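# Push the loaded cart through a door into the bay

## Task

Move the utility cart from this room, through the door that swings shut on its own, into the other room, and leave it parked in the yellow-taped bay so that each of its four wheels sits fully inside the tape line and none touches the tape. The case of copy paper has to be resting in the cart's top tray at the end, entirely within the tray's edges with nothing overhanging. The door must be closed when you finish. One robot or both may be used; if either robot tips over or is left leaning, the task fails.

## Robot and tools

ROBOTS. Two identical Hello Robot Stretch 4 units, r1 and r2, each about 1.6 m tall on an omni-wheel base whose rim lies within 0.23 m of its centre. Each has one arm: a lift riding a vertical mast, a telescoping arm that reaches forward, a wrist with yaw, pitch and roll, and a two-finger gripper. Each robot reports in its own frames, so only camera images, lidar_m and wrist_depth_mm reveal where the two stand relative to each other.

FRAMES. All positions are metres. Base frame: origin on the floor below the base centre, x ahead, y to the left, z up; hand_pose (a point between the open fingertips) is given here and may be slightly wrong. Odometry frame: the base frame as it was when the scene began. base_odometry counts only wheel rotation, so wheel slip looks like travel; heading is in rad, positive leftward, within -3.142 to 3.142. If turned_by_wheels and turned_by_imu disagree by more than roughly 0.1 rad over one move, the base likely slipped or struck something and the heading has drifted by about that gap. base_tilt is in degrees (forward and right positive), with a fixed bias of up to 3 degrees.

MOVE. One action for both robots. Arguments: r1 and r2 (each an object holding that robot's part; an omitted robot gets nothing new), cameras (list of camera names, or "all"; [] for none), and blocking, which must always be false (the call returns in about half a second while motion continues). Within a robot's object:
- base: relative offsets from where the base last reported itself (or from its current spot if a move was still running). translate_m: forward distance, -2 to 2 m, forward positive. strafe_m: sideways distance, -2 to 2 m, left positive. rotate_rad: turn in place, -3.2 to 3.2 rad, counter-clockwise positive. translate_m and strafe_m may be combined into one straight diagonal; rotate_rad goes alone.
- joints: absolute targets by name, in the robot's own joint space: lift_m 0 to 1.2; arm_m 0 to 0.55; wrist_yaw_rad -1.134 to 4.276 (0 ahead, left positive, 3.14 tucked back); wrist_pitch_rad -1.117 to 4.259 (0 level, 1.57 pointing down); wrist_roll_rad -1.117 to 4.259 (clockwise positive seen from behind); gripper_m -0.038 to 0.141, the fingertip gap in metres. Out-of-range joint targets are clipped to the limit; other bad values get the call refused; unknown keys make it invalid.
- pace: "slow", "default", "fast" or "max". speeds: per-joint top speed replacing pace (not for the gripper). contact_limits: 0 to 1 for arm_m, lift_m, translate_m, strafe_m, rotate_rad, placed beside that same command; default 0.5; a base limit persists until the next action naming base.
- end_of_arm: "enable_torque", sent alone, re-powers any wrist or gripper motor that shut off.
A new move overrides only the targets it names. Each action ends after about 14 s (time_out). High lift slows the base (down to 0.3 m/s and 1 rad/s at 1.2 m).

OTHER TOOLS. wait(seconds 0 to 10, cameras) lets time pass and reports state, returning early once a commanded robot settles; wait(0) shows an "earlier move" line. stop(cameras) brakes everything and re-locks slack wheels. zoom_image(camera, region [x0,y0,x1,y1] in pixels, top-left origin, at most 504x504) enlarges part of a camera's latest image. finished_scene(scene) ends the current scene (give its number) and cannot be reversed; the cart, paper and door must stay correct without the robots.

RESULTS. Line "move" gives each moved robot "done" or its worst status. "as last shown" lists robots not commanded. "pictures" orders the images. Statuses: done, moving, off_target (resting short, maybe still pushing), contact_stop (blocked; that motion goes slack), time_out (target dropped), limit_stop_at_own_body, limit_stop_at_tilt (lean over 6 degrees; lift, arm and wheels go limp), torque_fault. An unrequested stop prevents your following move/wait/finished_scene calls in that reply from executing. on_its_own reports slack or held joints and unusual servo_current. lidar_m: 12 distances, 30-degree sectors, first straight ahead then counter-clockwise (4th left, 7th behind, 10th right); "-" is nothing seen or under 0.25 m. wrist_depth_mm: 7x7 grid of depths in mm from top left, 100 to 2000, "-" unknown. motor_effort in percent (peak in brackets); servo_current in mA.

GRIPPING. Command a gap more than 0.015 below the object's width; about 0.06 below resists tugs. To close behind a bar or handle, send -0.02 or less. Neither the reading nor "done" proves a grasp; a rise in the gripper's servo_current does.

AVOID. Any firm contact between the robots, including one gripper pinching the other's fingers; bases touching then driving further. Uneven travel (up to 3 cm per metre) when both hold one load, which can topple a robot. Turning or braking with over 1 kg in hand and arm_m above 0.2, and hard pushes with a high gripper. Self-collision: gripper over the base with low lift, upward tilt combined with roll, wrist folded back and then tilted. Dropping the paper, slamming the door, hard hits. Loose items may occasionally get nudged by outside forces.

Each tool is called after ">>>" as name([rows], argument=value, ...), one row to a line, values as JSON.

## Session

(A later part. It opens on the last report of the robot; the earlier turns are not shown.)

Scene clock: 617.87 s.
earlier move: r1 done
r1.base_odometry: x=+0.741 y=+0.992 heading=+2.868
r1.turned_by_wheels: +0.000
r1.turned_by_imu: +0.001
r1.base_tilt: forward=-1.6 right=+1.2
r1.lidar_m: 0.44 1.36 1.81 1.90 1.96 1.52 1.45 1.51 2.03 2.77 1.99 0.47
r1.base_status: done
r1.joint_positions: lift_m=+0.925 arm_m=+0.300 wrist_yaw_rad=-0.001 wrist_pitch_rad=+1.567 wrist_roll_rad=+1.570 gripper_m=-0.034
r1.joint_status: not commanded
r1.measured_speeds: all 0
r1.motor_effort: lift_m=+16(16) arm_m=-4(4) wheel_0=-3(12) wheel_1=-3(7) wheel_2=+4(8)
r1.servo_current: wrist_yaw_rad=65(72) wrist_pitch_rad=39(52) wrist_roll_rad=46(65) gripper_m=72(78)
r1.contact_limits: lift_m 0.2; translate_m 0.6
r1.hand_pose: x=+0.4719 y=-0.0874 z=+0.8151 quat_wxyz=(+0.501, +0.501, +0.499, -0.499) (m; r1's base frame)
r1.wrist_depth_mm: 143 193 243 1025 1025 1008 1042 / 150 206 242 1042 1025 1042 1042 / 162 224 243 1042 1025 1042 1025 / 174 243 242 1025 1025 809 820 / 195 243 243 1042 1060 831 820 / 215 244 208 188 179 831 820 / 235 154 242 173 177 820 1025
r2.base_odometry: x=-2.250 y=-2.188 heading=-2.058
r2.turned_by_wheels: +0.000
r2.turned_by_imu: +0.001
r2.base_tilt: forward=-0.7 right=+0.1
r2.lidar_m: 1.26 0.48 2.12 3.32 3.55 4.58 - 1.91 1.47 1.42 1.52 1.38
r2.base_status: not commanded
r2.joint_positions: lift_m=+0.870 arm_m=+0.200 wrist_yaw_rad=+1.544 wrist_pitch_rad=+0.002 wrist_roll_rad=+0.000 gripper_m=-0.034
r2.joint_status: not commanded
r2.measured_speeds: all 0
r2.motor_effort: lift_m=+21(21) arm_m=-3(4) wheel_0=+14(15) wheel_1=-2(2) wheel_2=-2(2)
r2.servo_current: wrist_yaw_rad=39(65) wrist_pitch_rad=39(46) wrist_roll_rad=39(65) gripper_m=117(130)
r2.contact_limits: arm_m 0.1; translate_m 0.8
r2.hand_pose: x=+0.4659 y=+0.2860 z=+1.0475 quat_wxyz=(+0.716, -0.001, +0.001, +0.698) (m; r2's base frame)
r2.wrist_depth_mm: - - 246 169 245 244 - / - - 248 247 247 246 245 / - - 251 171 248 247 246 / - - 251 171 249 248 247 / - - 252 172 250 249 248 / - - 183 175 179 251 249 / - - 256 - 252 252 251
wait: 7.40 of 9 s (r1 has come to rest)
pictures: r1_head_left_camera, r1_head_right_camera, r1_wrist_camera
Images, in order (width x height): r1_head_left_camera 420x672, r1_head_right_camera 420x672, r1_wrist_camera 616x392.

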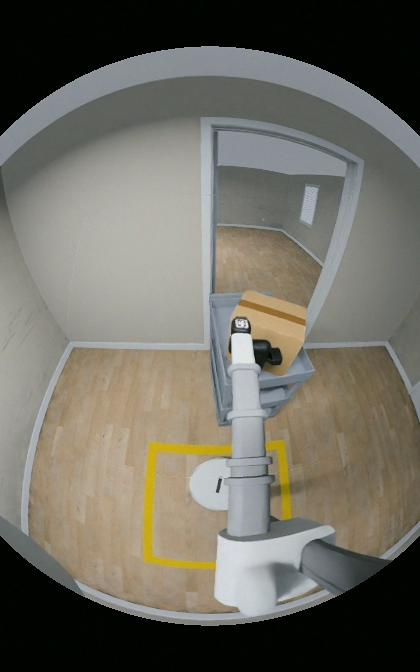

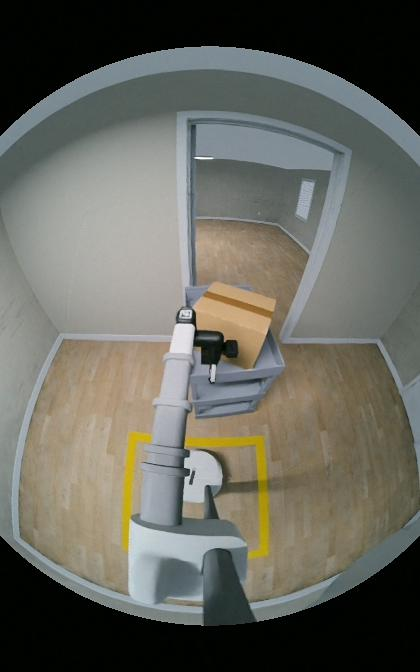

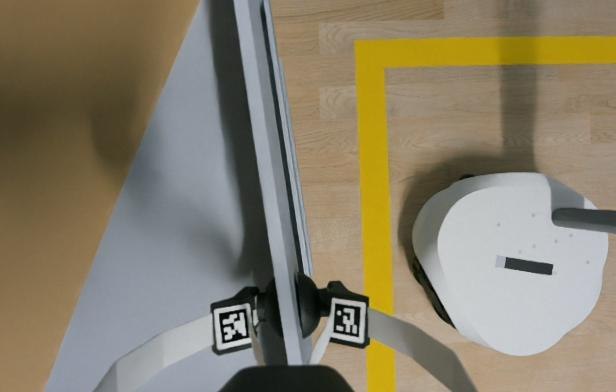

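>>> move(blocking=false, r1={"base":{"translate_m":-0.5,"strafe_m":0.2},"pace":"slow","contact_limits":{"translate_m":0.6}}, cameras=[])

>>> wait(seconds=9, cameras=["r1_head_right_camera","r1_head_left_camera","r1_wrist_camera","r1_head_camera"])

Scene clock: 629.63 s.
move: r1 moving
r1.base_odometry: x=+0.752 y=+0.984 heading=+2.867
r1.turned_by_wheels: +0.000
r1.turned_by_imu: +0.000
r1.base_tilt: forward=-1.6 right=+1.2
r1.lidar_m: 0.43 1.36 1.85 1.90 1.96 1.54 1.44 1.50 2.01 2.79 1.99 0.49
r1.base_status: translate_m moving; strafe_m moving
r1.joint_positions: lift_m=+0.925 arm_m=+0.300 wrist_yaw_rad=+0.000 wrist_pitch_rad=+1.565 wrist_roll_rad=+1.570 gripper_m=-0.034
r1.joint_status: not commanded
r1.measured_speeds: translate_m=-0.048 strafe_m=+0.019 rotate_rad=+0.000 lift_m=+0.000 arm_m=+0.000 wrist_yaw_rad=+0.000 wrist_pitch_rad=-0.002 wrist_roll_rad=+0.000
r1.motor_effort: lift_m=+16(16) arm_m=-4(4) wheel_0=-6(9) wheel_1=-3(6) wheel_2=+7(9)
r1.servo_current: wrist_yaw_rad=39(78) wrist_pitch_rad=52(52) wrist_roll_rad=59(59) gripper_m=72(78)
r1.contact_limits: lift_m 0.2; translate_m 0.6
r1.hand_pose: x=+0.4725 y=-0.0874 z=+0.8151 quat_wxyz=(+0.502, +0.501, +0.499, -0.498) (m; r1's base frame)
r1.wrist_depth_mm: 144 195 243 1008 1025 1025 1025 / 154 215 243 1042 1025 1025 1042 / 168 234 242 1060 1025 1042 1042 / 184 243 242 1042 1025 831 820 / 203 244 244 1042 1060 809 820 / 224 244 204 183 866 820 820 / 244 151 243 173 158 809 1025
r2: as last shown
r2.turned_by_imu: +0.000
r2.base_tilt: forward=-0.7 right=+0.0
r2.lidar_m: 1.28 0.46 2.15 3.31 3.53 4.58 - 1.92 1.48 1.43 1.55 1.38
r2.motor_effort: lift_m=+21(21) arm_m=-3(4) wheel_0=+14(15) wheel_1=-2(2) wheel_2=-1(2)
r2.servo_current: wrist_yaw_rad=52(59) wrist_pitch_rad=39(46) wrist_roll_rad=46(59) gripper_m=117(124)
r2.contact_limits: arm_m 0.1; translate_m 0.8
r2.wrist_depth_mm: - - 248 170 245 244 - / - - 248 247 247 246 243 / - - 251 171 248 245 245 / - - 251 171 248 248 248 / - - 254 172 251 249 247 / - - 183 175 179 249 250 / - - 257 - 253 251 252
pictures: none
No camera images: "cameras" was empty.

Scene clock: 635.73 s.
earlier move: r1 done
r1.base_odometry: x=+1.168 y=+0.664 heading=+2.867
r1.turned_by_wheels: +0.000
r1.turned_by_imu: -0.002
r1.base_tilt: forward=-1.6 right=+1.3
r1.lidar_m: 0.44 1.85 1.76 1.66 1.44 1.02 0.95 1.00 1.33 3.01 2.72 0.50
r1.base_status: done
r1.joint_positions: lift_m=+0.925 arm_m=+0.300 wrist_yaw_rad=+0.000 wrist_pitch_rad=+1.568 wrist_roll_rad=+1.570 gripper_m=-0.034
r1.joint_status: not commanded
r1.measured_speeds: all 0
r1.motor_effort: lift_m=+16(16) arm_m=-4(4) wheel_0=-6(11) wheel_1=-4(7) wheel_2=+1(9)
r1.servo_current: wrist_yaw_rad=46(78) wrist_pitch_rad=39(52) wrist_roll_rad=59(65) gripper_m=65(78)
r1.contact_limits: lift_m 0.2; translate_m 0.6
r1.hand_pose: x=+0.4717 y=-0.0874 z=+0.8151 quat_wxyz=(+0.501, +0.500, +0.500, -0.499) (m; r1's base frame)
r1.wrist_depth_mm: 138 177 243 1025 1025 1042 1042 / 145 200 244 1042 1025 1025 1042 / 159 220 242 1042 1008 1060 1042 / 174 243 243 1025 1025 820 820 / 197 243 244 244 1042 820 820 / 217 244 185 196 180 820 809 / 242 152 244 147 169 - -
r2.base_odometry: x=-2.250 y=-2.188 heading=-2.058
r2.turned_by_wheels: +0.000
r2.turned_by_imu: +0.001
r2.base_tilt: forward=-0.7 right=+0.1
r2.lidar_m: 1.25 0.48 2.11 3.33 3.58 4.56 - 1.92 1.48 1.44 1.51 1.40
r2.base_status: not commanded
r2.joint_positions: lift_m=+0.870 arm_m=+0.200 wrist_yaw_rad=+1.544 wrist_pitch_rad=+0.002 wrist_roll_rad=+0.000 gripper_m=-0.034
r2.joint_status: not commanded
r2.measured_speeds: all 0
r2.motor_effort: lift_m=+21(21) arm_m=-3(4) wheel_0=+14(15) wheel_1=-2(2) wheel_2=-1(2)
r2.servo_current: wrist_yaw_rad=46(59) wrist_pitch_rad=39(46) wrist_roll_rad=46(59) gripper_m=111(130)
r2.contact_limits: arm_m 0.1; translate_m 0.8
r2.hand_pose: x=+0.4659 y=+0.2860 z=+1.0475 quat_wxyz=(+0.716, -0.001, +0.001, +0.698) (m; r2's base frame)
r2.wrist_depth_mm: - - 247 170 244 244 - / - - 249 247 246 245 244 / - - 250 171 248 246 245 / - - 252 171 248 248 247 / - - 252 172 251 249 249 / - - 183 175 179 251 250 / - - 256 - 253 252 250
wait: 6.10 of 9 s (r1 has come to rest)
pictures: r1_head_camera, r1_head_left_camera, r1_head_right_camera, r1_wrist_camera
Images, in order (width x height): r1_head_camera 420x560, r1_head_left_camera 420x672, r1_head_right_camera 420x672, r1_wrist_camera 616x392.

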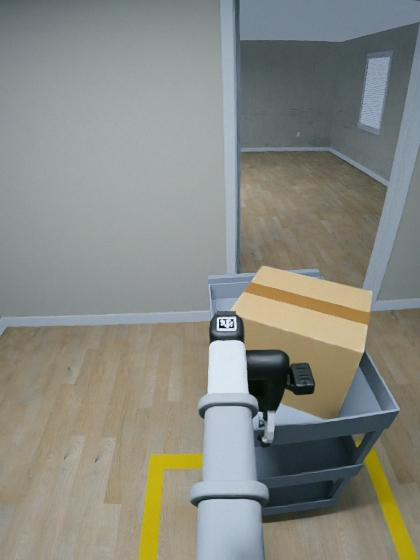

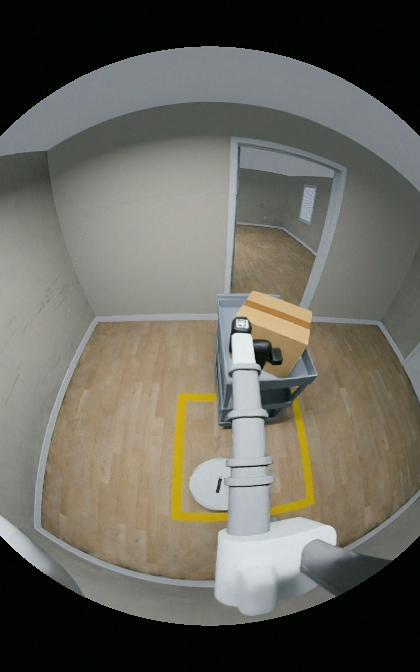

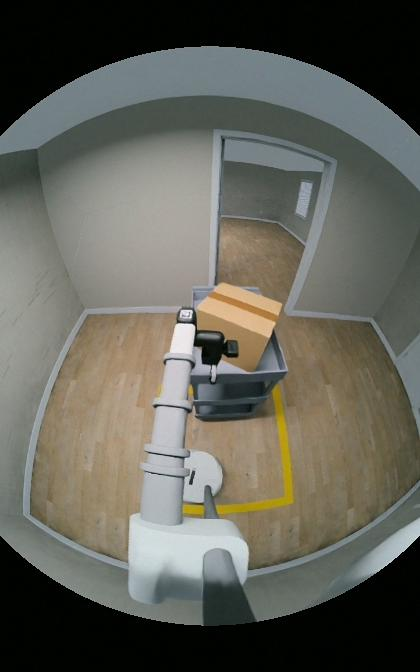

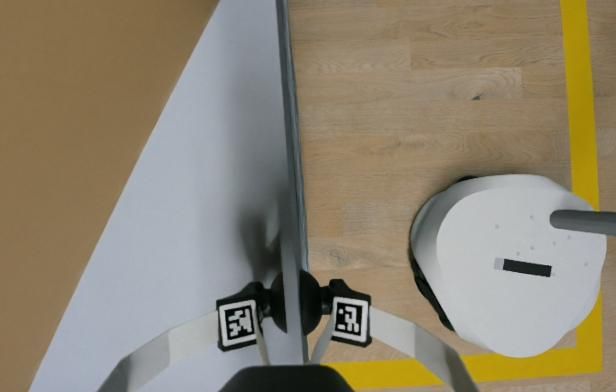

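>>> move(blocking=false, r1={"base":{"translate_m":-0.52,"strafe_m":0.05},"joints":{"arm_m":0.22},"pace":"slow","contact_limits":{"translate_m":0.6}}, cameras=[])

>>> wait(seconds=9, cameras=["r1_head_right_camera","r1_head_left_camera","r1_wrist_camera","r1_head_camera"])

>>> zoom_image(camera="r1_head_left_camera", region=[100, 240, 400, 560])

>>> zoom_image(camera="r1_head_right_camera", region=[100, 240, 400, 560])

Scene clock: 651.03 s.
move: r1 moving
r1.base_odometry: x=+1.179 y=+0.660 heading=+2.867
r1.turned_by_wheels: +0.000
r1.turned_by_imu: +0.000
r1.base_tilt: forward=-1.6 right=+1.3
r1.lidar_m: 0.43 1.89 1.78 1.67 1.42 1.03 0.93 0.97 1.33 2.99 2.72 0.47
r1.base_status: translate_m moving; strafe_m moving
r1.joint_positions: lift_m=+0.925 arm_m=+0.288 wrist_yaw_rad=+0.000 wrist_pitch_rad=+1.564 wrist_roll_rad=+1.570 gripper_m=-0.034
r1.joint_status: arm_m moving
r1.measured_speeds: translate_m=-0.048 strafe_m=+0.005 rotate_rad=+0.004 lift_m=+0.000 arm_m=-0.049 wrist_yaw_rad=+0.000 wrist_pitch_rad=-0.004 wrist_roll_rad=+0.000
r1.motor_effort: lift_m=+16(16) arm_m=-6(8) wheel_0=-8(9) wheel_1=-6(6) wheel_2=+8(8)
r1.servo_current: wrist_yaw_rad=52(52) wrist_pitch_rad=46(52) wrist_roll_rad=52(59) gripper_m=72(72)
r1.contact_limits: lift_m 0.2; translate_m 0.6
r1.hand_pose: x=+0.4605 y=-0.0874 z=+0.8151 quat_wxyz=(+0.502, +0.501, +0.499, -0.498) (m; r1's base frame)
r1.wrist_depth_mm: 142 186 243 1025 1025 1042 1008 / 150 206 243 1025 1042 1025 1042 / 165 228 244 1025 1025 1025 1025 / 186 243 244 1025 1042 809 820 / 209 244 244 1025 1025 820 820 / 236 244 204 185 878 809 820 / 244 152 244 173 156 - -
r2: as last shown
r2.turned_by_imu: +0.000
r2.base_tilt: forward=-0.7 right=+0.0
r2.lidar_m: 1.26 0.50 2.14 3.32 3.55 4.56 - 1.92 1.47 1.43 1.53 1.38
r2.servo_current: wrist_yaw_rad=52(52) wrist_pitch_rad=39(46) wrist_roll_rad=46(52) gripper_m=111(117)
r2.contact_limits: arm_m 0.1; translate_m 0.8
r2.wrist_depth_mm: - - 248 170 245 244 - / - - 248 246 246 244 244 / - - 251 171 248 246 246 / - - 251 172 249 248 248 / - - 254 172 251 250 248 / - - 183 175 179 251 250 / - - 255 - 253 250 251
pictures: none
No camera images: "cameras" was empty.

Scene clock: 657.03 s.
earlier move: r1 done
r1.base_odometry: x=+1.654 y=+0.475 heading=+2.867
r1.turned_by_wheels: +0.000
r1.turned_by_imu: +0.002
r1.base_tilt: forward=-1.5 right=+1.3
r1.lidar_m: 0.35 2.38 1.70 1.60 0.69 0.47 0.45 0.46 0.63 1.61 3.21 0.41
r1.base_status: done
r1.joint_positions: lift_m=+0.925 arm_m=+0.220 wrist_yaw_rad=+0.000 wrist_pitch_rad=+1.567 wrist_roll_rad=+1.570 gripper_m=-0.034
r1.joint_status: all done
r1.measured_speeds: all 0
r1.motor_effort: lift_m=+16(16) arm_m=-5(9) wheel_0=-1(9) wheel_1=-1(7) wheel_2=+4(12)
r1.servo_current: wrist_yaw_rad=65(78) wrist_pitch_rad=52(52) wrist_roll_rad=46(59) gripper_m=72(78)
r1.contact_limits: lift_m 0.2; translate_m 0.6
r1.hand_pose: x=+0.3920 y=-0.0874 z=+0.8151 quat_wxyz=(+0.501, +0.501, +0.499, -0.499) (m; r1's base frame)
r1.wrist_depth_mm: 149 213 242 1025 1042 1060 1025 / 158 228 241 1042 1025 1025 1042 / 167 236 242 1008 1025 1025 1025 / 176 242 242 1008 991 820 1025 / 189 243 243 1042 831 820 820 / 206 243 210 195 180 831 1025 / 216 155 243 173 1025 831 1025
r2.base_odometry: x=-2.250 y=-2.188 heading=-2.058
r2.turned_by_wheels: +0.000
r2.turned_by_imu: +0.001
r2.base_tilt: forward=-0.7 right=+0.0
r2.lidar_m: 1.22 0.48 2.18 3.32 3.54 4.54 - 1.91 1.47 1.42 1.54 1.39
r2.base_status: not commanded
r2.joint_positions: lift_m=+0.870 arm_m=+0.200 wrist_yaw_rad=+1.544 wrist_pitch_rad=+0.002 wrist_roll_rad=+0.000 gripper_m=-0.034
r2.joint_status: not commanded
r2.measured_speeds: all 0
r2.motor_effort: lift_m=+21(21) arm_m=-3(4) wheel_0=+14(15) wheel_1=-1(2) wheel_2=-2(2)
r2.servo_current: wrist_yaw_rad=39(65) wrist_pitch_rad=39(46) wrist_roll_rad=46(59) gripper_m=117(124)
r2.contact_limits: arm_m 0.1; translate_m 0.8
r2.hand_pose: x=+0.4659 y=+0.2860 z=+1.0475 quat_wxyz=(+0.716, -0.001, +0.001, +0.698) (m; r2's base frame)
r2.wrist_depth_mm: - - 248 170 245 244 - / - - 250 248 246 245 243 / - - 250 171 248 246 246 / - - 251 171 250 248 246 / - - 253 172 251 249 249 / - - 184 175 179 251 249 / - - 255 - 253 252 251
wait: 6.00 of 9 s (r1 has come to rest)
pictures: r1_head_camera, r1_head_left_camera, r1_head_right_camera, r1_wrist_camera
Images, in order (width x height): r1_head_camera 420x560, r1_head_left_camera 420x672, r1_head_right_camera 420x672, r1_wrist_camera 616x392.

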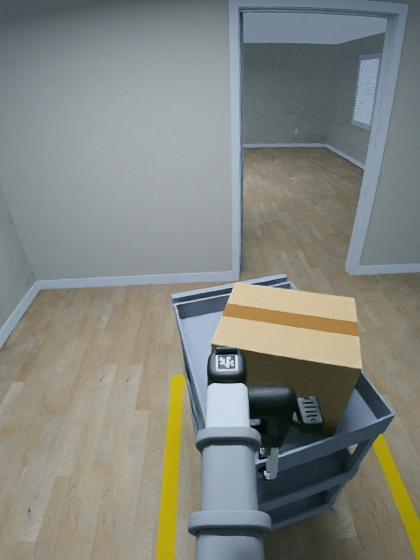

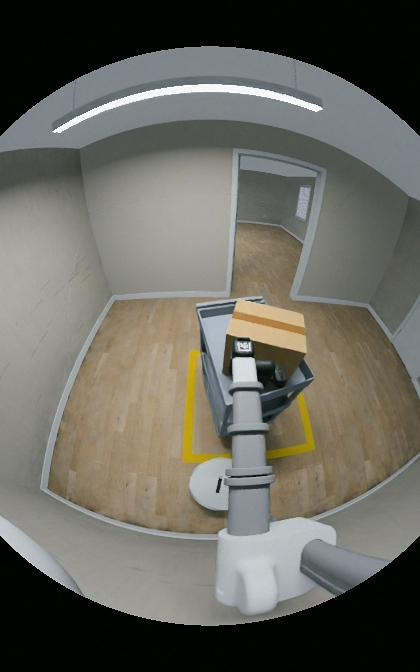

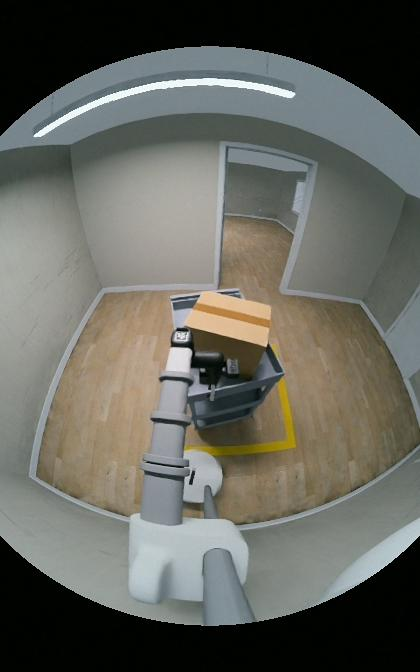

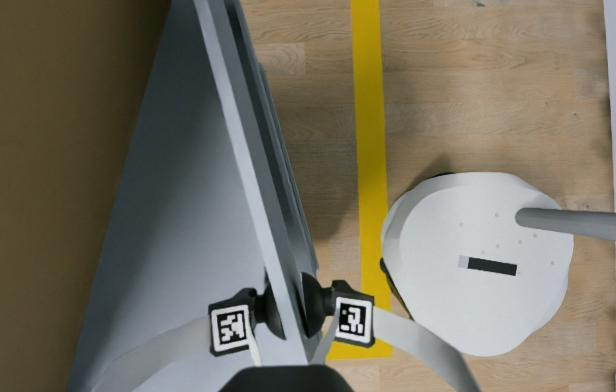

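Scaled by 1.575 from the camera's 420x672 image, which has a finer 600x960 frame.

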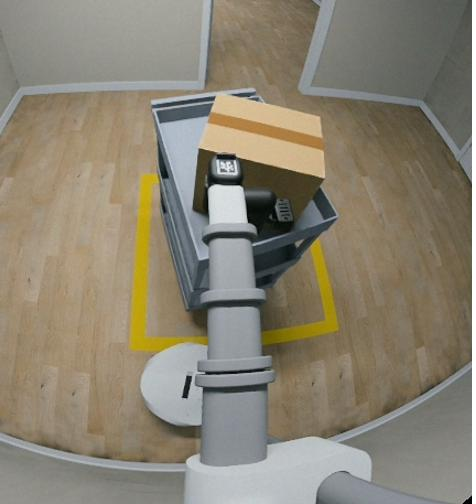

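Scaled by 1.575 from the camera's 420x672 image, which has a finer 600x960 frame.

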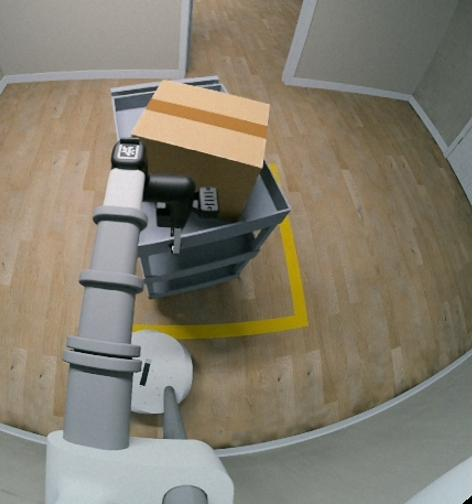

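>>> move(blocking=false, r1={"base":{"translate_m":-0.07,"strafe_m":0.09},"pace":"slow","contact_limits":{"translate_m":0.6}}, cameras=[])

>>> wait(seconds=4, cameras=["r1_head_left_camera","r1_wrist_camera","r1_head_camera","r1_head_right_camera"])

>>> zoom_image(camera="r1_head_left_camera", region=[100, 240, 400, 560])

Scene clock: 668.57 s.
move: r1 moving
r1.base_odometry: x=+1.659 y=+0.464 heading=+2.867
r1.turned_by_wheels: +0.000
r1.turned_by_imu: +0.000
r1.base_tilt: forward=-1.6 right=+1.2
r1.lidar_m: 0.34 2.40 1.70 1.58 0.66 0.47 0.43 0.45 0.63 1.58 3.21 0.42
r1.base_status: translate_m moving; strafe_m moving
r1.joint_positions: lift_m=+0.925 arm_m=+0.220 wrist_yaw_rad=+0.000 wrist_pitch_rad=+1.567 wrist_roll_rad=+1.570 gripper_m=-0.034
r1.joint_status: not commanded
r1.measured_speeds: translate_m=-0.031 strafe_m=+0.039 rotate_rad=-0.001 lift_m=+0.000 arm_m=+0.000 wrist_yaw_rad=+0.000 wrist_pitch_rad=+0.000 wrist_roll_rad=+0.000
r1.motor_effort: lift_m=+16(16) arm_m=-5(5) wheel_0=-8(9) wheel_1=+3(5) wheel_2=+7(7)
r1.servo_current: wrist_yaw_rad=39(59) wrist_pitch_rad=33(46) wrist_roll_rad=39(59) gripper_m=65(72)
r1.contact_limits: lift_m 0.2; translate_m 0.6
r1.hand_pose: x=+0.3920 y=-0.0874 z=+0.8151 quat_wxyz=(+0.501, +0.501, +0.499, -0.499) (m; r1's base frame)
r1.wrist_depth_mm: 155 220 244 1025 1025 1008 1025 / 163 235 243 1042 1008 1042 1025 / 174 242 243 1025 1025 1008 1025 / 189 243 243 1042 976 820 1025 / 196 243 244 1042 831 809 820 / 209 242 204 193 179 820 1008 / 224 151 243 173 1042 809 1025
r2: as last shown
r2.turned_by_imu: +0.000
r2.base_tilt: forward=-0.7 right=+0.1
r2.lidar_m: 1.26 0.49 2.11 3.32 3.56 4.57 - 1.92 1.46 1.42 1.50 1.36
r2.motor_effort: lift_m=+21(21) arm_m=-3(3) wheel_0=+15(15) wheel_1=-1(2) wheel_2=-2(2)
r2.servo_current: wrist_yaw_rad=33(59) wrist_pitch_rad=39(46) wrist_roll_rad=52(59) gripper_m=117(124)
r2.contact_limits: arm_m 0.1; translate_m 0.8
r2.wrist_depth_mm: - - 248 170 245 244 - / - - 248 247 245 245 244 / - - 251 171 248 246 246 / - - 251 171 250 247 247 / - - 253 172 251 250 249 / - - 183 175 179 251 250 / - - 256 - 253 251 251
pictures: none
No camera images: "cameras" was empty.

Scene clock: 670.47 s.
earlier move: r1 done
r1.base_odometry: x=+1.697 y=+0.370 heading=+2.867
r1.turned_by_wheels: +0.000
r1.turned_by_imu: +0.000
r1.base_tilt: forward=-1.5 right=+1.3
r1.lidar_m: 0.36 2.28 1.60 1.51 0.59 0.40 0.37 0.40 0.57 1.40 3.27 0.40
r1.base_status: done
r1.joint_positions: lift_m=+0.925 arm_m=+0.220 wrist_yaw_rad=+0.000 wrist_pitch_rad=+1.570 wrist_roll_rad=+1.570 gripper_m=-0.034
r1.joint_status: not commanded
r1.measured_speeds: all 0
r1.motor_effort: lift_m=+16(16) arm_m=-4(5) wheel_0=-6(12) wheel_1=+2(6) wheel_2=+1(7)
r1.servo_current: wrist_yaw_rad=59(72) wrist_pitch_rad=46(46) wrist_roll_rad=59(65) gripper_m=65(78)
r1.contact_limits: lift_m 0.2; translate_m 0.6
r1.hand_pose: x=+0.3912 y=-0.0874 z=+0.8151 quat_wxyz=(+0.500, +0.500, +0.500, -0.500) (m; r1's base frame)
r1.wrist_depth_mm: 141 187 243 - 1025 1042 1042 / 148 206 243 1042 1042 1025 1060 / 161 224 242 1025 1042 1025 1025 / 173 241 241 - 1042 831 1025 / 191 241 243 208 820 820 820 / 212 240 187 198 179 831 1042 / 232 240 241 163 1025 132 1042
r2.base_odometry: x=-2.250 y=-2.188 heading=-2.058
r2.turned_by_wheels: +0.000
r2.turned_by_imu: +0.000
r2.base_tilt: forward=-0.7 right=+0.1
r2.lidar_m: 1.22 0.49 2.15 3.31 3.54 4.55 - 1.89 1.47 1.42 1.52 1.39
r2.base_status: not commanded
r2.joint_positions: lift_m=+0.870 arm_m=+0.200 wrist_yaw_rad=+1.544 wrist_pitch_rad=+0.002 wrist_roll_rad=+0.000 gripper_m=-0.034
r2.joint_status: not commanded
r2.measured_speeds: all 0
r2.motor_effort: lift_m=+21(21) arm_m=-3(4) wheel_0=+14(15) wheel_1=-2(2) wheel_2=-1(2)
r2.servo_current: wrist_yaw_rad=39(65) wrist_pitch_rad=39(46) wrist_roll_rad=52(59) gripper_m=117(124)
r2.contact_limits: arm_m 0.1; translate_m 0.8
r2.hand_pose: x=+0.4659 y=+0.2860 z=+1.0475 quat_wxyz=(+0.716, -0.001, +0.001, +0.698) (m; r2's base frame)
r2.wrist_depth_mm: - - 248 170 245 244 - / - - 249 247 247 246 244 / - - 250 171 248 247 246 / - - 252 172 248 247 247 / - - 252 172 252 249 250 / - - 183 175 179 251 250 / - - 256 - 253 251 250
wait: 1.90 of 4 s (r1 has come to rest)
pictures: r1_head_camera, r1_head_left_camera, r1_head_right_camera, r1_wrist_camera
Images, in order (width x height): r1_head_camera 420x560, r1_head_left_camera 420x672, r1_head_right_camera 420x672, r1_wrist_camera 616x392.

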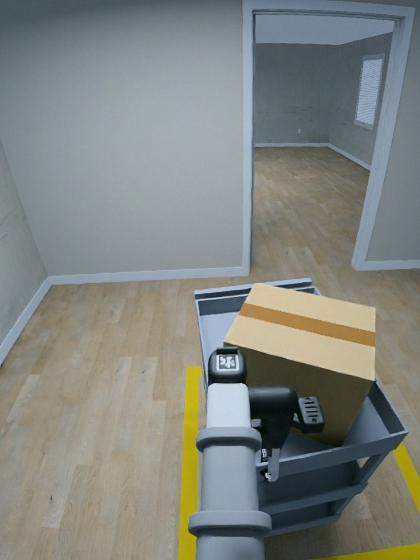

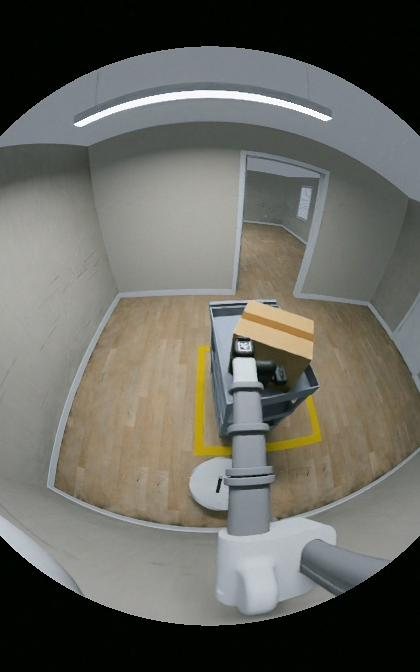

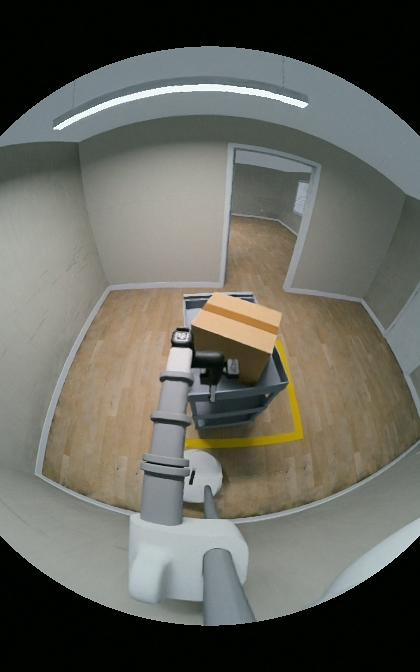

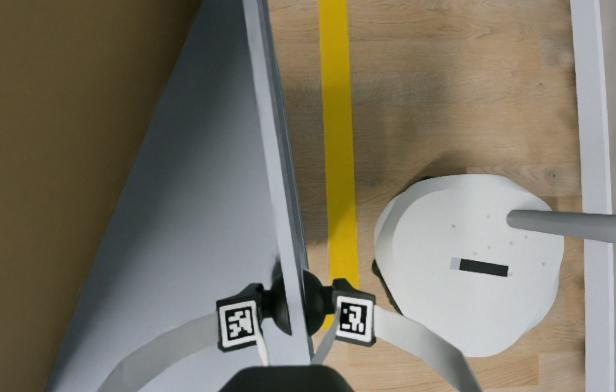

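Scaled by 1.575 from the camera's 420x672 image, which has a finer 600x960 frame.

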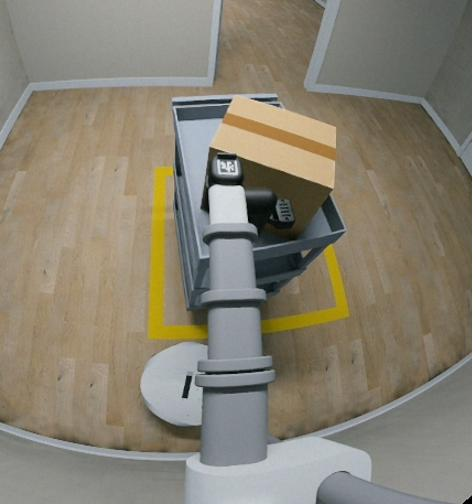

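>>> move(blocking=false, r1={"joints":{"gripper_m":0.07}}, cameras=[])

>>> wait(seconds=2, cameras=[])

>>> move(blocking=false, r1={"joints":{"lift_m":1.12}}, cameras=[])

>>> wait(seconds=3, cameras=["r1_wrist_camera"])

>>> move(blocking=false, r1={"joints":{"arm_m":0.0}}, cameras=[])

>>> wait(seconds=3, cameras=["r1_wrist_camera","r1_head_camera","r1_head_left_camera"])

>>> zoom_image(camera="r1_head_camera", region=[100, 250, 420, 560])

Scene clock: 680.40 s.
move: r1 moving
r1.base_odometry: x=+1.697 y=+0.370 heading=+2.867
r1.turned_by_wheels: +0.000
r1.turned_by_imu: +0.000
r1.base_tilt: forward=-1.6 right=+1.2
r1.lidar_m: 0.35 2.28 1.60 1.52 0.60 0.41 0.39 0.39 0.57 1.37 3.30 0.38
r1.base_status: not commanded
r1.joint_positions: lift_m=+0.925 arm_m=+0.220 wrist_yaw_rad=+0.000 wrist_pitch_rad=+1.570 wrist_roll_rad=+1.570 gripper_m=-0.009
r1.joint_status: gripper_m moving
r1.measured_speeds: all 0
r1.motor_effort: lift_m=+16(16) arm_m=-4(4) wheel_0=-6(7) wheel_1=+2(2) wheel_2=+1(1)
r1.servo_current: wrist_yaw_rad=46(59) wrist_pitch_rad=39(46) wrist_roll_rad=59(59) gripper_m=46(72)
r1.contact_limits: lift_m 0.2; translate_m 0.6
r1.hand_pose: x=+0.3912 y=-0.0874 z=+0.8151 quat_wxyz=(+0.500, +0.500, +0.500, -0.500) (m; r1's base frame)
r1.wrist_depth_mm: 142 187 241 - 1025 1042 1025 / 148 206 241 1042 1042 1042 1042 / 161 224 242 1025 1042 1025 1060 / 174 242 243 - 1042 809 1042 / 191 241 243 210 831 820 820 / 214 241 207 201 182 820 1042 / 233 239 242 173 180 1042 1042
r2: as last shown
r2.lidar_m: 1.26 0.47 2.16 3.32 3.53 4.57 - 1.89 1.45 1.42 1.54 1.39
r2.servo_current: wrist_yaw_rad=46(59) wrist_pitch_rad=39(46) wrist_roll_rad=39(59) gripper_m=117(130)
r2.contact_limits: arm_m 0.1; translate_m 0.8
r2.wrist_depth_mm: - - 247 170 245 244 - / - - 250 246 246 246 245 / - - 251 171 249 246 245 / - - 250 172 249 247 246 / - - 252 172 250 250 248 / - - 183 175 179 250 249 / - - 255 - 252 251 251
pictures: none
No camera images: "cameras" was empty.

Scene clock: 681.63 s.
earlier move: r1 done
r1.base_odometry: x=+1.697 y=+0.370 heading=+2.867
r1.turned_by_wheels: +0.000
r1.turned_by_imu: +0.000
r1.base_tilt: forward=-1.6 right=+1.3
r1.lidar_m: 0.35 2.28 1.61 1.52 0.62 0.40 0.38 0.41 0.54 1.36 3.29 0.39
r1.base_status: not commanded
r1.joint_positions: lift_m=+0.925 arm_m=+0.220 wrist_yaw_rad=+0.000 wrist_pitch_rad=+1.570 wrist_roll_rad=+1.570 gripper_m=+0.070
r1.joint_status: all done
r1.measured_speeds: all 0
r1.motor_effort: lift_m=+16(16) arm_m=-4(4) wheel_0=-6(7) wheel_1=+2(2) wheel_2=+1(1)
r1.servo_current: wrist_yaw_rad=39(78) wrist_pitch_rad=39(52) wrist_roll_rad=46(59) gripper_m=46(91)
r1.contact_limits: lift_m 0.2; translate_m 0.6
r1.hand_pose: x=+0.3912 y=-0.0874 z=+0.8151 quat_wxyz=(+0.500, +0.500, +0.500, -0.500) (m; r1's base frame)
r1.wrist_depth_mm: 142 202 242 1025 1025 1025 1042 / 153 215 243 1025 1042 1025 1042 / 165 234 242 - 1042 1042 1042 / 176 243 242 - 946 831 1042 / 195 241 243 173 809 831 820 / 212 242 210 243 191 820 1042 / 231 242 243 144 1042 1060 1025
r2.base_odometry: x=-2.250 y=-2.188 heading=-2.058
r2.turned_by_wheels: +0.000
r2.turned_by_imu: +0.000
r2.base_tilt: forward=-0.7 right=+0.0
r2.lidar_m: 1.25 0.50 2.13 3.31 3.53 4.56 - 1.90 1.47 1.43 1.54 1.39
r2.base_status: not commanded
r2.joint_positions: lift_m=+0.870 arm_m=+0.200 wrist_yaw_rad=+1.544 wrist_pitch_rad=+0.002 wrist_roll_rad=+0.000 gripper_m=-0.034
r2.joint_status: not commanded
r2.measured_speeds: all 0
r2.motor_effort: lift_m=+21(21) arm_m=-3(4) wheel_0=+14(15) wheel_1=-2(2) wheel_2=-1(2)
r2.servo_current: wrist_yaw_rad=39(59) wrist_pitch_rad=39(46) wrist_roll_rad=46(59) gripper_m=117(130)
r2.contact_limits: arm_m 0.1; translate_m 0.8
r2.hand_pose: x=+0.4659 y=+0.2860 z=+1.0475 quat_wxyz=(+0.716, -0.001, +0.001, +0.698) (m; r2's base frame)
r2.wrist_depth_mm: - - 247 169 245 244 - / - - 248 247 245 246 244 / - - 250 170 248 247 247 / - - 252 171 249 248 246 / - - 252 172 251 249 249 / - - 183 175 178 251 250 / - - 255 - 253 251 250
wait: 1.23 of 2 s (r1 has come to rest)
pictures: none
No camera images: "cameras" was empty.

Scene clock: 682.13 s.
move: r1 moving
r1.base_odometry: x=+1.697 y=+0.370 heading=+2.867
r1.turned_by_wheels: +0.000
r1.turned_by_imu: +0.000
r1.base_tilt: forward=-1.6 right=+1.3
r1.lidar_m: 0.34 2.29 1.61 1.52 0.61 0.39 0.38 0.40 0.55 1.38 3.29 0.37
r1.base_status: not commanded
r1.joint_positions: lift_m=+0.962 arm_m=+0.220 wrist_yaw_rad=+0.000 wrist_pitch_rad=+1.570 wrist_roll_rad=+1.570 gripper_m=+0.070
r1.joint_status: lift_m moving
r1.measured_speeds: translate_m=+0.000 strafe_m=+0.000 rotate_rad=+0.000 lift_m=+0.146 arm_m=+0.000 wrist_yaw_rad=+0.000 wrist_pitch_rad=+0.000 wrist_roll_rad=+0.000
r1.motor_effort: lift_m=+26(28) arm_m=-4(4) wheel_0=-6(6) wheel_1=+2(2) wheel_2=+1(1)
r1.servo_current: wrist_yaw_rad=46(59) wrist_pitch_rad=46(52) wrist_roll_rad=39(59) gripper_m=39(46)
r1.contact_limits: translate_m 0.6
r1.hand_pose: x=+0.3912 y=-0.0874 z=+0.8522 quat_wxyz=(+0.500, +0.500, +0.500, -0.500) (m; r1's base frame)
r1.wrist_depth_mm: 142 202 272 1060 1060 1060 1060 / 154 211 272 1078 1060 1042 1098 / 166 233 273 1060 1078 1078 1078 / 176 273 273 1060 931 854 1025 / 195 272 273 274 854 866 1042 / 212 272 210 273 191 866 1060 / 231 273 273 143 1060 1078 1098
r2: as last shown
r2.base_tilt: forward=-0.6 right=+0.0
r2.lidar_m: 1.24 0.49 2.16 3.31 3.55 4.55 - 1.91 1.43 1.43 1.52 1.39
r2.motor_effort: lift_m=+21(21) arm_m=-3(4) wheel_0=+15(15) wheel_1=-2(2) wheel_2=-2(2)
r2.servo_current: wrist_yaw_rad=46(52) wrist_pitch_rad=39(46) wrist_roll_rad=52(52) gripper_m=111(124)
r2.contact_limits: arm_m 0.1; translate_m 0.8
r2.wrist_depth_mm: - - 247 169 246 244 - / - - 249 246 246 246 244 / - - 250 171 247 247 246 / - - 253 171 249 248 247 / - - 253 172 251 250 249 / - - 183 175 179 252 250 / - - 257 - 253 252 251
pictures: none
No camera images: "cameras" was empty.

Scene clock: 683.53 s.
earlier move: r1 done
r1.base_odometry: x=+1.697 y=+0.370 heading=+2.867
r1.turned_by_wheels: +0.000
r1.turned_by_imu: +0.000
r1.base_tilt: forward=-1.6 right=+1.3
r1.lidar_m: 0.32 2.27 1.62 1.52 0.59 0.40 0.39 0.40 0.57 1.39 3.31 0.38
r1.base_status: not commanded
r1.joint_positions: lift_m=+1.119 arm_m=+0.220 wrist_yaw_rad=+0.000 wrist_pitch_rad=+1.570 wrist_roll_rad=+1.570 gripper_m=+0.070
r1.joint_status: all done
r1.measured_speeds: all 0
r1.motor_effort: lift_m=+25(28) arm_m=-4(4) wheel_0=-5(6) wheel_1=+2(3) wheel_2=+1(1)
r1.servo_current: wrist_yaw_rad=46(65) wrist_pitch_rad=39(52) wrist_roll_rad=39(65) gripper_m=39(46)
r1.contact_limits: translate_m 0.6
r1.hand_pose: x=+0.3912 y=-0.0874 z=+1.0093 quat_wxyz=(+0.500, +0.500, +0.500, -0.500) (m; r1's base frame)
r1.wrist_depth_mm: 158 202 336 1205 1205 1255 - / 157 210 366 1229 1205 1229 - / 166 239 433 1205 1255 1229 1229 / 177 276 430 1229 1025 1025 723 / 196 315 433 439 1025 1025 1255 / 214 336 198 433 191 1255 1255 / 232 159 - 137 1229 1255 1229
r2.base_odometry: x=-2.250 y=-2.188 heading=-2.058
r2.turned_by_wheels: +0.000
r2.turned_by_imu: +0.000
r2.base_tilt: forward=-0.6 right=+0.1
r2.lidar_m: 1.26 0.49 2.15 3.30 3.54 4.55 - 1.91 1.46 1.43 1.51 1.40
r2.base_status: not commanded
r2.joint_positions: lift_m=+0.870 arm_m=+0.200 wrist_yaw_rad=+1.544 wrist_pitch_rad=+0.002 wrist_roll_rad=+0.000 gripper_m=-0.034
r2.joint_status: not commanded
r2.measured_speeds: all 0
r2.motor_effort: lift_m=+21(21) arm_m=-3(4) wheel_0=+14(15) wheel_1=-2(2) wheel_2=-2(2)
r2.servo_current: wrist_yaw_rad=46(65) wrist_pitch_rad=46(46) wrist_roll_rad=46(59) gripper_m=111(130)
r2.contact_limits: arm_m 0.1; translate_m 0.8
r2.hand_pose: x=+0.4659 y=+0.2860 z=+1.0475 quat_wxyz=(+0.716, -0.001, +0.001, +0.698) (m; r2's base frame)
r2.wrist_depth_mm: - - 248 169 245 244 - / - - 249 245 246 245 244 / - - 250 171 248 247 245 / - - 252 171 249 249 247 / - - 252 172 250 249 248 / - - 184 175 179 250 250 / - - 255 - 254 251 252
wait: 1.40 of 3 s (r1 has come to rest)
pictures: r1_wrist_camera
Images, in order (width x height): r1_wrist_camera 616x392.

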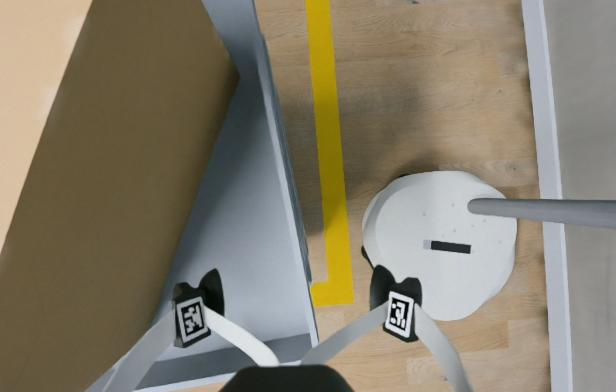

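Scene clock: 684.03 s.
move: r1 moving
r1.base_odometry: x=+1.697 y=+0.370 heading=+2.867
r1.turned_by_wheels: +0.000
r1.turned_by_imu: +0.000
r1.base_tilt: forward=-1.6 right=+1.3
r1.lidar_m: 0.33 2.26 1.60 1.49 0.59 0.42 0.38 0.39 0.55 1.37 3.28 0.39
r1.base_status: not commanded
r1.joint_positions: lift_m=+1.119 arm_m=+0.169 wrist_yaw_rad=+0.000 wrist_pitch_rad=+1.570 wrist_roll_rad=+1.570 gripper_m=+0.070
r1.joint_status: arm_m moving
r1.measured_speeds: translate_m=+0.000 strafe_m=+0.000 rotate_rad=+0.000 lift_m=+0.000 arm_m=-0.195 wrist_yaw_rad=+0.000 wrist_pitch_rad=+0.000 wrist_roll_rad=+0.000
r1.motor_effort: lift_m=+25(25) arm_m=-6(7) wheel_0=-5(6) wheel_1=+2(2) wheel_2=+1(1)
r1.servo_current: wrist_yaw_rad=39(52) wrist_pitch_rad=39(52) wrist_roll_rad=46(59) gripper_m=46(52)
r1.contact_limits: translate_m 0.6
r1.hand_pose: x=+0.3406 y=-0.0874 z=+1.0093 quat_wxyz=(+0.500, +0.500, +0.500, -0.500) (m; r1's base frame)
r1.wrist_depth_mm: 183 258 439 1229 1205 1255 - / 201 282 410 1229 1229 1229 - / 215 315 439 1205 1205 1229 - / 236 364 433 1229 1025 1229 661 / 259 410 433 1255 1025 1025 654 / 291 436 198 1229 191 1229 - / 306 159 1255 143 1229 1229 -
r2: as last shown
r2.base_tilt: forward=-0.7 right=+0.0
r2.lidar_m: 1.23 0.50 2.15 3.31 3.57 4.57 - 1.90 1.45 1.42 1.53 1.37
r2.motor_effort: lift_m=+21(21) arm_m=-3(4) wheel_0=+15(15) wheel_1=-2(2) wheel_2=-2(2)
r2.servo_current: wrist_yaw_rad=46(59) wrist_pitch_rad=39(46) wrist_roll_rad=52(52) gripper_m=117(124)
r2.contact_limits: arm_m 0.1; translate_m 0.8
r2.wrist_depth_mm: - - 247 170 246 244 - / - - 247 247 246 246 244 / - - 250 172 247 247 246 / - - 252 171 249 248 246 / - - 252 172 250 250 249 / - - 185 175 179 251 250 / - - 255 - 253 251 251
pictures: none
No camera images: "cameras" was empty.

Scene clock: 685.30 s.
earlier move: r1 done
r1.base_odometry: x=+1.697 y=+0.370 heading=+2.867
r1.turned_by_wheels: +0.000
r1.turned_by_imu: +0.000
r1.base_tilt: forward=-1.6 right=+1.3
r1.lidar_m: 0.34 2.28 1.61 1.50 0.60 0.40 0.37 0.40 0.54 1.38 3.31 0.39
r1.base_status: not commanded
r1.joint_positions: lift_m=+1.119 arm_m=+0.000 wrist_yaw_rad=+0.000 wrist_pitch_rad=+1.570 wrist_roll_rad=+1.570 gripper_m=+0.070
r1.joint_status: all done
r1.measured_speeds: all 0
r1.motor_effort: lift_m=+25(25) arm_m=-5(7) wheel_0=-5(6) wheel_1=+2(2) wheel_2=+1(1)
r1.servo_current: wrist_yaw_rad=59(65) wrist_pitch_rad=39(52) wrist_roll_rad=39(59) gripper_m=46(52)
r1.contact_limits: translate_m 0.6
r1.hand_pose: x=+0.1713 y=-0.0874 z=+1.0093 quat_wxyz=(+0.500, +0.500, +0.500, -0.500) (m; r1's base frame)
r1.wrist_depth_mm: 413 1205 1205 1229 1255 1205 - / 397 - 1205 1229 1229 1229 - / 413 - 1229 1229 1229 1229 - / 436 - 1229 1060 1025 615 - / 436 421 1229 1008 1008 1205 324 / 433 424 191 1229 190 1281 - / 433 366 1205 151 1205 1229 -
r2.base_odometry: x=-2.250 y=-2.188 heading=-2.058
r2.turned_by_wheels: +0.000
r2.turned_by_imu: +0.000
r2.base_tilt: forward=-0.7 right=+0.1
r2.lidar_m: 1.22 0.50 2.17 3.32 3.54 4.56 - 1.88 1.46 1.43 1.56 1.37
r2.base_status: not commanded
r2.joint_positions: lift_m=+0.870 arm_m=+0.200 wrist_yaw_rad=+1.544 wrist_pitch_rad=+0.002 wrist_roll_rad=+0.000 gripper_m=-0.034
r2.joint_status: not commanded
r2.measured_speeds: all 0
r2.motor_effort: lift_m=+21(21) arm_m=-3(4) wheel_0=+15(15) wheel_1=-2(2) wheel_2=-2(2)
r2.servo_current: wrist_yaw_rad=52(59) wrist_pitch_rad=39(46) wrist_roll_rad=46(52) gripper_m=117(124)
r2.contact_limits: arm_m 0.1; translate_m 0.8
r2.hand_pose: x=+0.4659 y=+0.2860 z=+1.0475 quat_wxyz=(+0.716, -0.001, +0.001, +0.698) (m; r2's base frame)
r2.wrist_depth_mm: - - 248 170 245 243 - / - - 249 246 246 245 245 / - - 250 171 248 248 246 / - - 250 171 249 249 247 / - - 253 172 250 250 249 / - - 183 175 179 251 249 / - - 254 - 253 251 251
wait: 1.27 of 3 s (r1 has come to rest)
pictures: r1_head_camera, r1_head_left_camera, r1_wrist_camera
Images, in order (width x height): r1_head_camera 420x560, r1_head_left_camera 420x672, r1_wrist_camera 616x392.

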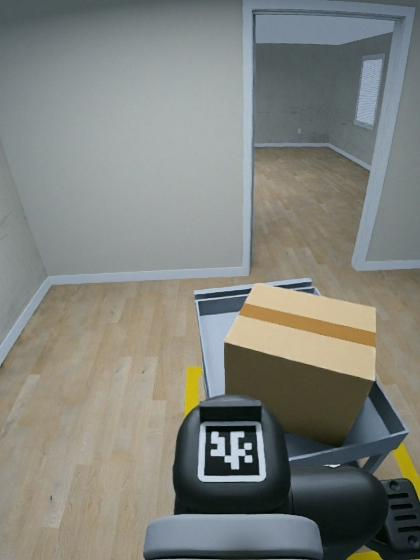

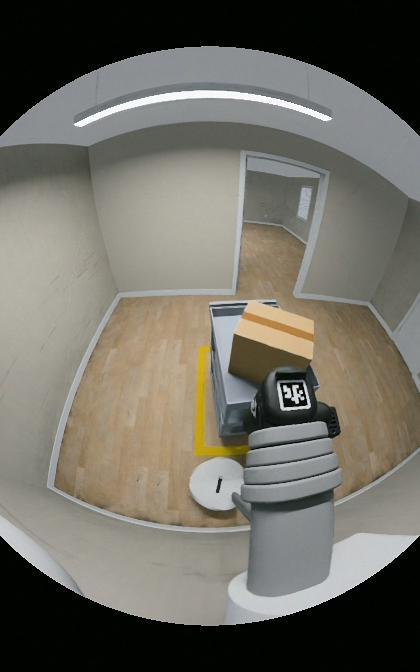

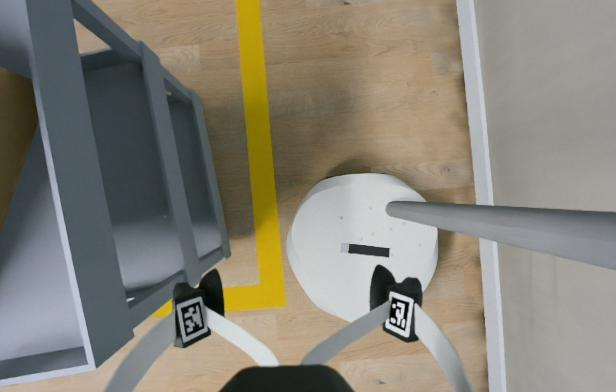

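Scaled by 1.575 from the camera's 420x560 image, which has a finer 600x800 frame.

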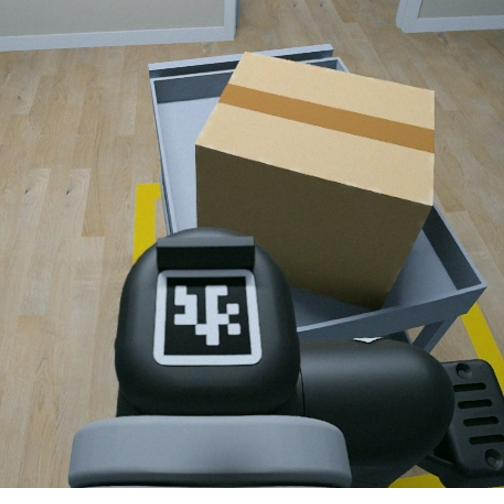

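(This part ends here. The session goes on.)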